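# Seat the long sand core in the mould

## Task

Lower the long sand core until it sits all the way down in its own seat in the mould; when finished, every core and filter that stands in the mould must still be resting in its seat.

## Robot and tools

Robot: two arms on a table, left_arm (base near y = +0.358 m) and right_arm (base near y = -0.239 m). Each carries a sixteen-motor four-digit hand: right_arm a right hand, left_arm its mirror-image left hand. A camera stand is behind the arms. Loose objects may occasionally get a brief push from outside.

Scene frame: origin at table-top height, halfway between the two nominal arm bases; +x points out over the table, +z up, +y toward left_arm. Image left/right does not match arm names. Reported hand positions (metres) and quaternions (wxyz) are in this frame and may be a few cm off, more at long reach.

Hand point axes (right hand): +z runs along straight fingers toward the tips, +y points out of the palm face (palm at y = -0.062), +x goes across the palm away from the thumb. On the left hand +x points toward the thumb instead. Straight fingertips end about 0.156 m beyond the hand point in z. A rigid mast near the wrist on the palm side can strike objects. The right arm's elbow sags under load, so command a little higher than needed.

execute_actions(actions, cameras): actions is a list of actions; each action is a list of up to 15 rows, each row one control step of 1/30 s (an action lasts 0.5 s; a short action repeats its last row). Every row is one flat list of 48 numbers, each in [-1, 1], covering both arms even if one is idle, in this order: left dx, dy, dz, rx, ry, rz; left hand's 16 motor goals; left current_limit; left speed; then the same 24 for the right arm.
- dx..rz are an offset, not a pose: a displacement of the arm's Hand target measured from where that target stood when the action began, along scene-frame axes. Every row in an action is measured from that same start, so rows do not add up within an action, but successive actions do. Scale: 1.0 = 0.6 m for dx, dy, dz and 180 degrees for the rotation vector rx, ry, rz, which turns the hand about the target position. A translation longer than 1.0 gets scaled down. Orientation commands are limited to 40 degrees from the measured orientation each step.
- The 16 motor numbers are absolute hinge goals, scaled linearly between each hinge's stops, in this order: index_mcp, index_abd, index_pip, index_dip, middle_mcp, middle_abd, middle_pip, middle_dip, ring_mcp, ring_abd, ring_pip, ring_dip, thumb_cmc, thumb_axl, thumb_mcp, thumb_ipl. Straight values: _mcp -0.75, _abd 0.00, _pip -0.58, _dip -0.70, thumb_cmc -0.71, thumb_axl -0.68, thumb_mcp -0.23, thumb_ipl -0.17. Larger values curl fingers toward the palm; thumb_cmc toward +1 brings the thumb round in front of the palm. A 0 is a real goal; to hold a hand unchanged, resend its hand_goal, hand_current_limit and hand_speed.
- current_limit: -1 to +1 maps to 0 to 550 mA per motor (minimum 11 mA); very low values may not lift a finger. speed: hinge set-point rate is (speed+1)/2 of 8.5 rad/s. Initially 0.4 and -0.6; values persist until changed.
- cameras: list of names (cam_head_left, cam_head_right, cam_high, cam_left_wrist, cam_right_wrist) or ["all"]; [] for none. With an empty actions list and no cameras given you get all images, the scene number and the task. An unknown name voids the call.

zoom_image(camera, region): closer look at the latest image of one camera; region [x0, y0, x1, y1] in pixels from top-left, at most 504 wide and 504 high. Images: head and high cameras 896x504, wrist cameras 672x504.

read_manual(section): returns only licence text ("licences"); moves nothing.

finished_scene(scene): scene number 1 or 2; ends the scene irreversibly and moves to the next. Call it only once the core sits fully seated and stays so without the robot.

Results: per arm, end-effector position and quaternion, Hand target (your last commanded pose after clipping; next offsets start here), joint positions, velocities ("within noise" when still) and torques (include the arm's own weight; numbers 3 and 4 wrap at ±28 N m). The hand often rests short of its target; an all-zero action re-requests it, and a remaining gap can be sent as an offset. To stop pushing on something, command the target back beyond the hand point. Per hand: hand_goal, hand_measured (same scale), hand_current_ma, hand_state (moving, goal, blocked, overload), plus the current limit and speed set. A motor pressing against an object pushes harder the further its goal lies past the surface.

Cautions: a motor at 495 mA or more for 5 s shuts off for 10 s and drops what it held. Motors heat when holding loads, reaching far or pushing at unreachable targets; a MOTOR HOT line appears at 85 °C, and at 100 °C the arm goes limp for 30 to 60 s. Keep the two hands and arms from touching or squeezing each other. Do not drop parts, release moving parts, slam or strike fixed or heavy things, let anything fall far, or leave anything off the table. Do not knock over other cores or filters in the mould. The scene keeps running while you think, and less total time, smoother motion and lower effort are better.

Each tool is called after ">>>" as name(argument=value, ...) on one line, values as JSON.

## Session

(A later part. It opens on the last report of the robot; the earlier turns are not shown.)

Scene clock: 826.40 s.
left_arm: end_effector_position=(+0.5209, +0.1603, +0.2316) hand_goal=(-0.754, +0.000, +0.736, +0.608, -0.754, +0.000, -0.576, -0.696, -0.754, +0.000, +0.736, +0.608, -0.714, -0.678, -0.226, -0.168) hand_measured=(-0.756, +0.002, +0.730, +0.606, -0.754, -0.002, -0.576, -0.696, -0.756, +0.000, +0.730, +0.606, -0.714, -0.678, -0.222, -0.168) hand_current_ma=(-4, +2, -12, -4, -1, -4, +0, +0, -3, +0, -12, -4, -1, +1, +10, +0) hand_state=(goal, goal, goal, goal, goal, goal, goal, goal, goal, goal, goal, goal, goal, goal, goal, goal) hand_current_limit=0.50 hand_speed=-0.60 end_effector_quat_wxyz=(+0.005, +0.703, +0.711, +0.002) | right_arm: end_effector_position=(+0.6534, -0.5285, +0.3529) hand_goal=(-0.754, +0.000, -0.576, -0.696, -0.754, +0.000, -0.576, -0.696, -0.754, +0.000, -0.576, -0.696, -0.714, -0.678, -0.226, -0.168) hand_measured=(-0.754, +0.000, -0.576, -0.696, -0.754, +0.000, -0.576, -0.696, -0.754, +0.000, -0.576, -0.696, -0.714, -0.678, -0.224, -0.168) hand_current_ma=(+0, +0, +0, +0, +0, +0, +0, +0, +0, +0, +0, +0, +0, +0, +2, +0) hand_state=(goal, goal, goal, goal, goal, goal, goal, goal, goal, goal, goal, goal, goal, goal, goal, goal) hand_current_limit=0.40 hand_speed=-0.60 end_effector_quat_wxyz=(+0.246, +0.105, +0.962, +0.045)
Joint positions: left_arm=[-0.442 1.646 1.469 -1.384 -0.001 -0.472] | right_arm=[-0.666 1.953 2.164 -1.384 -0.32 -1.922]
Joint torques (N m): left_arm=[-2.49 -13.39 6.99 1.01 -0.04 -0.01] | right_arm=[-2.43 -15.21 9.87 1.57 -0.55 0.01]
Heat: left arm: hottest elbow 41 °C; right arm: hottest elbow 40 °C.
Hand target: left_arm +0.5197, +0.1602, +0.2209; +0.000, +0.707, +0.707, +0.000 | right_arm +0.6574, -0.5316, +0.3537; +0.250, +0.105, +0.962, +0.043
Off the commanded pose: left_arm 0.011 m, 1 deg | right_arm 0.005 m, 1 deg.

>>> execute_actions(actions=[[[0,0,-0.025,0,0,0,-0.754,0,0.737,0.609,-0.754,0,-0.576,-0.696,-0.754,0,0.737,0.609,-0.714,-0.678,-0.226,-0.168,0.5,-0.6,0,0,0,0,0,0,-0.754,0,-0.576,-0.696,-0.754,0,-0.576,-0.696,-0.754,0,-0.576,-0.696,-0.714,-0.678,-0.226,-0.168,0.4,-0.6]],[[0,0,0.03,0,0,0,-0.754,0,0.737,0.609,-0.754,0,-0.576,-0.696,-0.754,0,0.737,0.609,-0.714,-0.678,-0.226,-0.168,0.5,-0.6,0,0,0,0,0,0,-0.754,0,-0.576,-0.696,-0.754,0,-0.576,-0.696,-0.754,0,-0.576,-0.696,-0.714,-0.678,-0.226,-0.168,0.4,-0.6],[0,0,0.06,0,0,0,-0.754,0,0.737,0.609,-0.754,0,-0.576,-0.696,-0.754,0,0.737,0.609,-0.714,-0.678,-0.226,-0.168,0.5,-0.6,0,0,0,0,0,0,-0.754,0,-0.576,-0.696,-0.754,0,-0.576,-0.696,-0.754,0,-0.576,-0.696,-0.714,-0.678,-0.226,-0.168,0.4,-0.6],[0,0,0.09,0,0,0,-0.754,0,0.737,0.609,-0.754,0,-0.576,-0.696,-0.754,0,0.737,0.609,-0.714,-0.678,-0.226,-0.168,0.5,-0.6,0,0,0,0,0,0,-0.754,0,-0.576,-0.696,-0.754,0,-0.576,-0.696,-0.754,0,-0.576,-0.696,-0.714,-0.678,-0.226,-0.168,0.4,-0.6],[0,0,0.12,0,0,0,-0.754,0,0.737,0.609,-0.754,0,-0.576,-0.696,-0.754,0,0.737,0.609,-0.714,-0.678,-0.226,-0.168,0.5,-0.6,0,0,0,0,0,0,-0.754,0,-0.576,-0.696,-0.754,0,-0.576,-0.696,-0.754,0,-0.576,-0.696,-0.714,-0.678,-0.226,-0.168,0.4,-0.6],[0,0,0.15,0,0,0,-0.754,0,0.737,0.609,-0.754,0,-0.576,-0.696,-0.754,0,0.737,0.609,-0.714,-0.678,-0.226,-0.168,0.5,-0.6,0,0,0,0,0,0,-0.754,0,-0.576,-0.696,-0.754,0,-0.576,-0.696,-0.754,0,-0.576,-0.696,-0.714,-0.678,-0.226,-0.168,0.4,-0.6],[0,0,0.19,0,0,0,-0.754,0,0.737,0.609,-0.754,0,-0.576,-0.696,-0.754,0,0.737,0.609,-0.714,-0.678,-0.226,-0.168,0.5,-0.6,0,0,0,0,0,0,-0.754,0,-0.576,-0.696,-0.754,0,-0.576,-0.696,-0.754,0,-0.576,-0.696,-0.714,-0.678,-0.226,-0.168,0.4,-0.6]],[[0,0.05,0.02,0,0,0,-0.754,0,0.737,0.609,-0.754,0,-0.576,-0.696,-0.754,0,0.737,0.609,-0.714,-0.678,-0.226,-0.168,0.5,-0.6,0,0,0,0,0,0,-0.754,0,-0.576,-0.696,-0.754,0,-0.576,-0.696,-0.754,0,-0.576,-0.696,-0.714,-0.678,-0.226,-0.168,0.4,-0.6],[-0.02,0.1,0.03,0,0,0,-0.754,0,0.737,0.609,-0.754,0,-0.576,-0.696,-0.754,0,0.737,0.609,-0.714,-0.678,-0.226,-0.168,0.5,-0.6,0,0,0,0,0,0,-0.754,0,-0.576,-0.696,-0.754,0,-0.576,-0.696,-0.754,0,-0.576,-0.696,-0.714,-0.678,-0.226,-0.168,0.4,-0.6],[-0.05,0.15,0.03,0,0,0,-0.754,0,0.737,0.609,-0.754,0,-0.576,-0.696,-0.754,0,0.737,0.609,-0.714,-0.678,-0.226,-0.168,0.5,-0.6,0,0,0,0,0,0,-0.754,0,-0.576,-0.696,-0.754,0,-0.576,-0.696,-0.754,0,-0.576,-0.696,-0.714,-0.678,-0.226,-0.168,0.4,-0.6],[-0.08,0.2,0.03,0,0,0,-0.754,0,0.737,0.609,-0.754,0,-0.576,-0.696,-0.754,0,0.737,0.609,-0.714,-0.678,-0.226,-0.168,0.5,-0.6,0,0,0,0,0,0,-0.754,0,-0.576,-0.696,-0.754,0,-0.576,-0.696,-0.754,0,-0.576,-0.696,-0.714,-0.678,-0.226,-0.168,0.4,-0.6]]], cameras=["cam_high","cam_head_left","cam_head_right"])

>>> zoom_image(camera="cam_high", region=[300, 120, 520, 320])

>>> zoom_image(camera="cam_head_right", region=[380, 230, 580, 380])

Scene clock: 847.33 s.
left_arm: end_effector_position=(+0.4747, +0.2808, +0.3463) hand_goal=(-0.754, +0.000, +0.736, +0.608, -0.754, +0.000, -0.576, -0.696, -0.754, +0.000, +0.736, +0.608, -0.714, -0.678, -0.226, -0.168) hand_measured=(-0.756, +0.002, +0.730, +0.606, -0.752, +0.002, -0.574, -0.694, -0.756, +0.000, +0.730, +0.606, -0.714, -0.678, -0.222, -0.168) hand_current_ma=(-3, +2, -12, -4, +5, +2, +4, +2, -3, +0, -12, -3, -1, +1, +10, +0) hand_state=(goal, goal, goal, goal, goal, goal, goal, goal, goal, goal, goal, goal, goal, goal, goal, goal) hand_current_limit=0.50 hand_speed=-0.60 end_effector_quat_wxyz=(+0.010, +0.702, +0.712, +0.008) | right_arm: end_effector_position=(+0.6534, -0.5285, +0.3529) hand_goal=(-0.754, +0.000, -0.576, -0.696, -0.754, +0.000, -0.576, -0.696, -0.754, +0.000, -0.576, -0.696, -0.714, -0.678, -0.226, -0.168) hand_measured=(-0.754, +0.000, -0.576, -0.696, -0.754, +0.000, -0.576, -0.696, -0.754, +0.000, -0.576, -0.696, -0.714, -0.678, -0.224, -0.168) hand_current_ma=(+0, +0, +0, +0, +0, +0, +0, +0, +0, +0, +0, +0, +0, +0, +2, +0) hand_state=(goal, goal, goal, goal, goal, goal, goal, goal, goal, goal, goal, goal, goal, goal, goal, goal) hand_current_limit=0.40 hand_speed=-0.60 end_effector_quat_wxyz=(+0.246, +0.105, +0.962, +0.045)
Joint positions: left_arm=[-0.229 1.401 1.49 -1.635 -0.003 -0.262] | right_arm=[-0.666 1.953 2.164 -1.384 -0.32 -1.922]
Joint torques (N m): left_arm=[-2.73 -9.52 7.6 0.29 0.05 -0.04] | right_arm=[-1.44 -14.86 9.8 1.57 -0.51 -0.02]
Heat: left arm: hottest elbow 40 °C; right arm: hottest elbow 40 °C.
Hand target: left_arm +0.4717, +0.2802, +0.3380; +0.000, +0.707, +0.707, +0.000 | right_arm +0.6574, -0.5316, +0.3537; +0.250, +0.105, +0.962, +0.043
Off the commanded pose: left_arm 0.009 m, 2 deg | right_arm 0.005 m, 1 deg.
Images, in order (width x height): cam_head_left 896x504, cam_head_right 896x504, cam_high 896x504.

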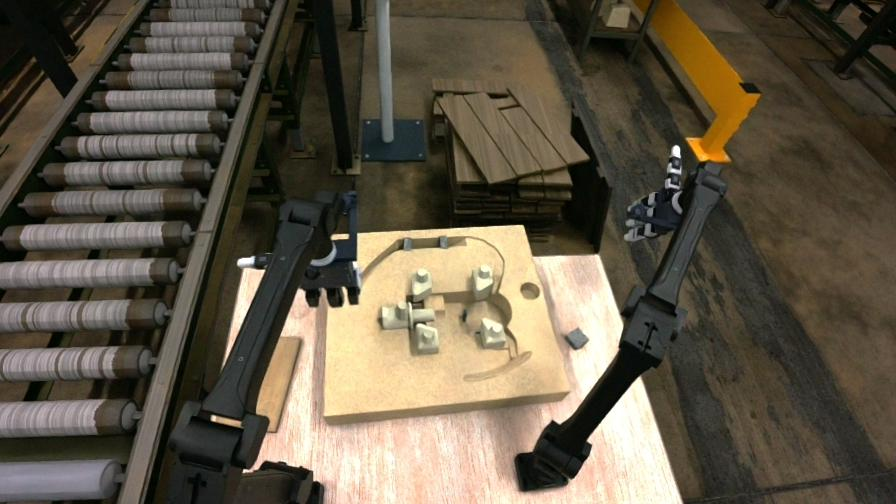

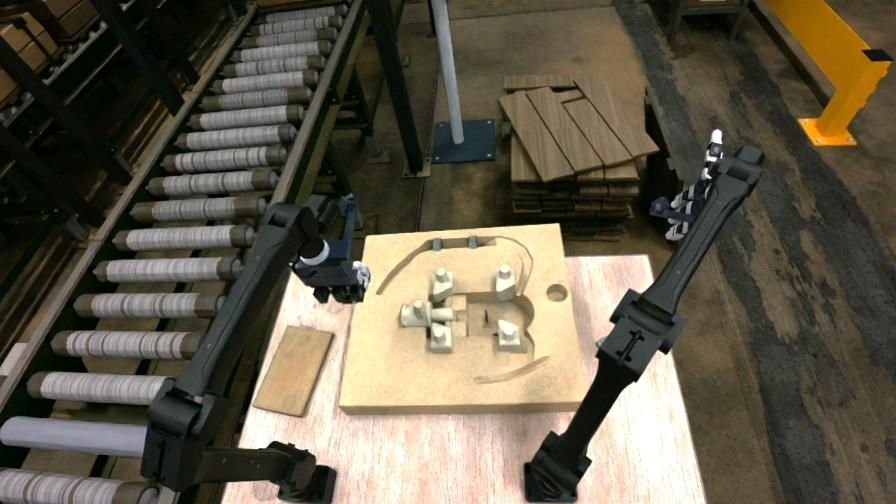

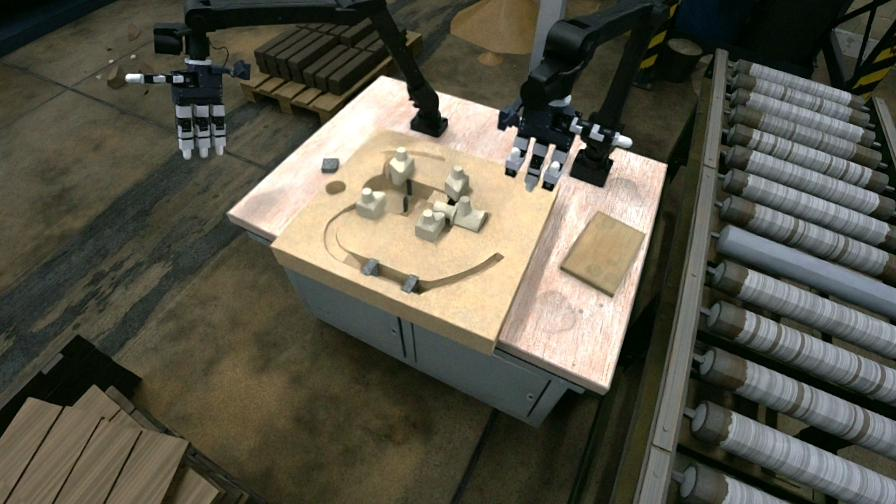

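Scaled by 2.291 from the camera's 896x504 image, which has a finer 1280x720 frame.

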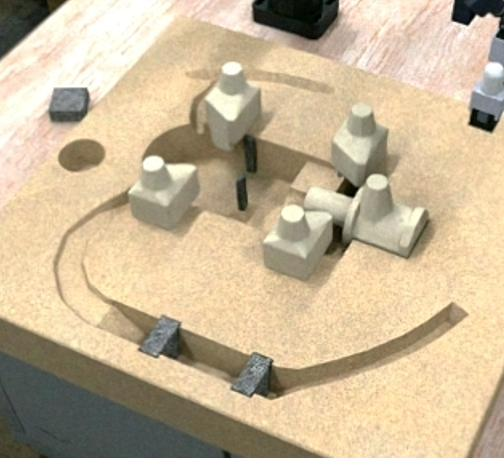

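Scaled by 2.520 from the camera's 896x504 image, which has a finer 1280x720 frame.

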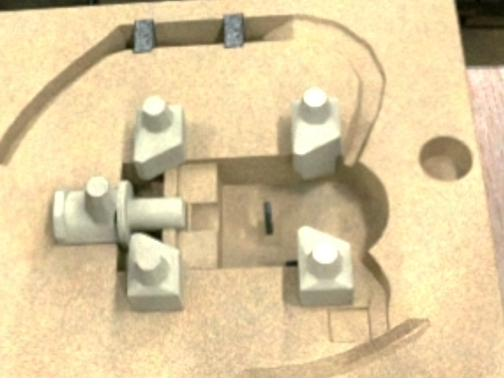

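>>> zoom_image(camera="cam_high", region=[425, 180, 495, 250])

>>> zoom_image(camera="cam_head_left", region=[375, 280, 445, 350])

Scaled by 7.200 from the camera's 896x504 image, which has a finer 1280x720 frame.

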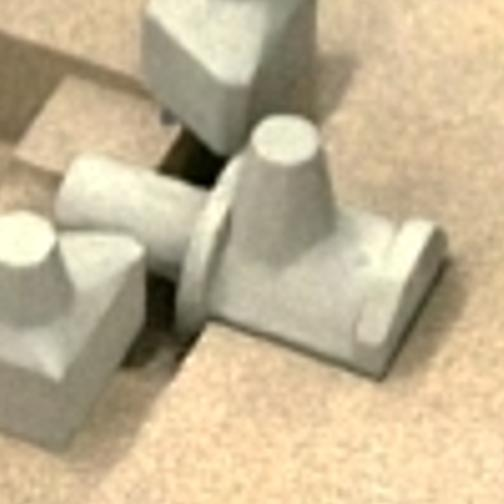

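Scaled by 7.200 from the camera's 896x504 image, which has a finer 1280x720 frame.

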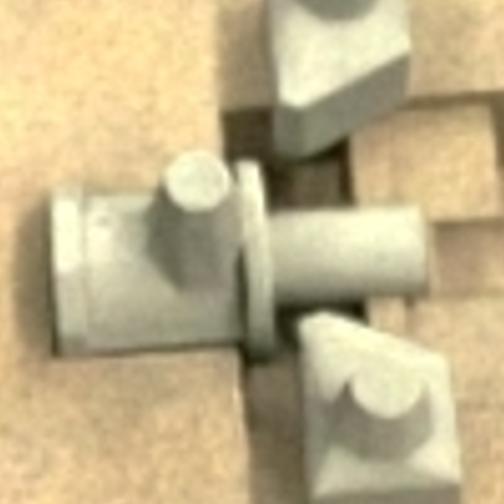

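>>> finished_scene(scene=2)

The scene is finished: the task was done.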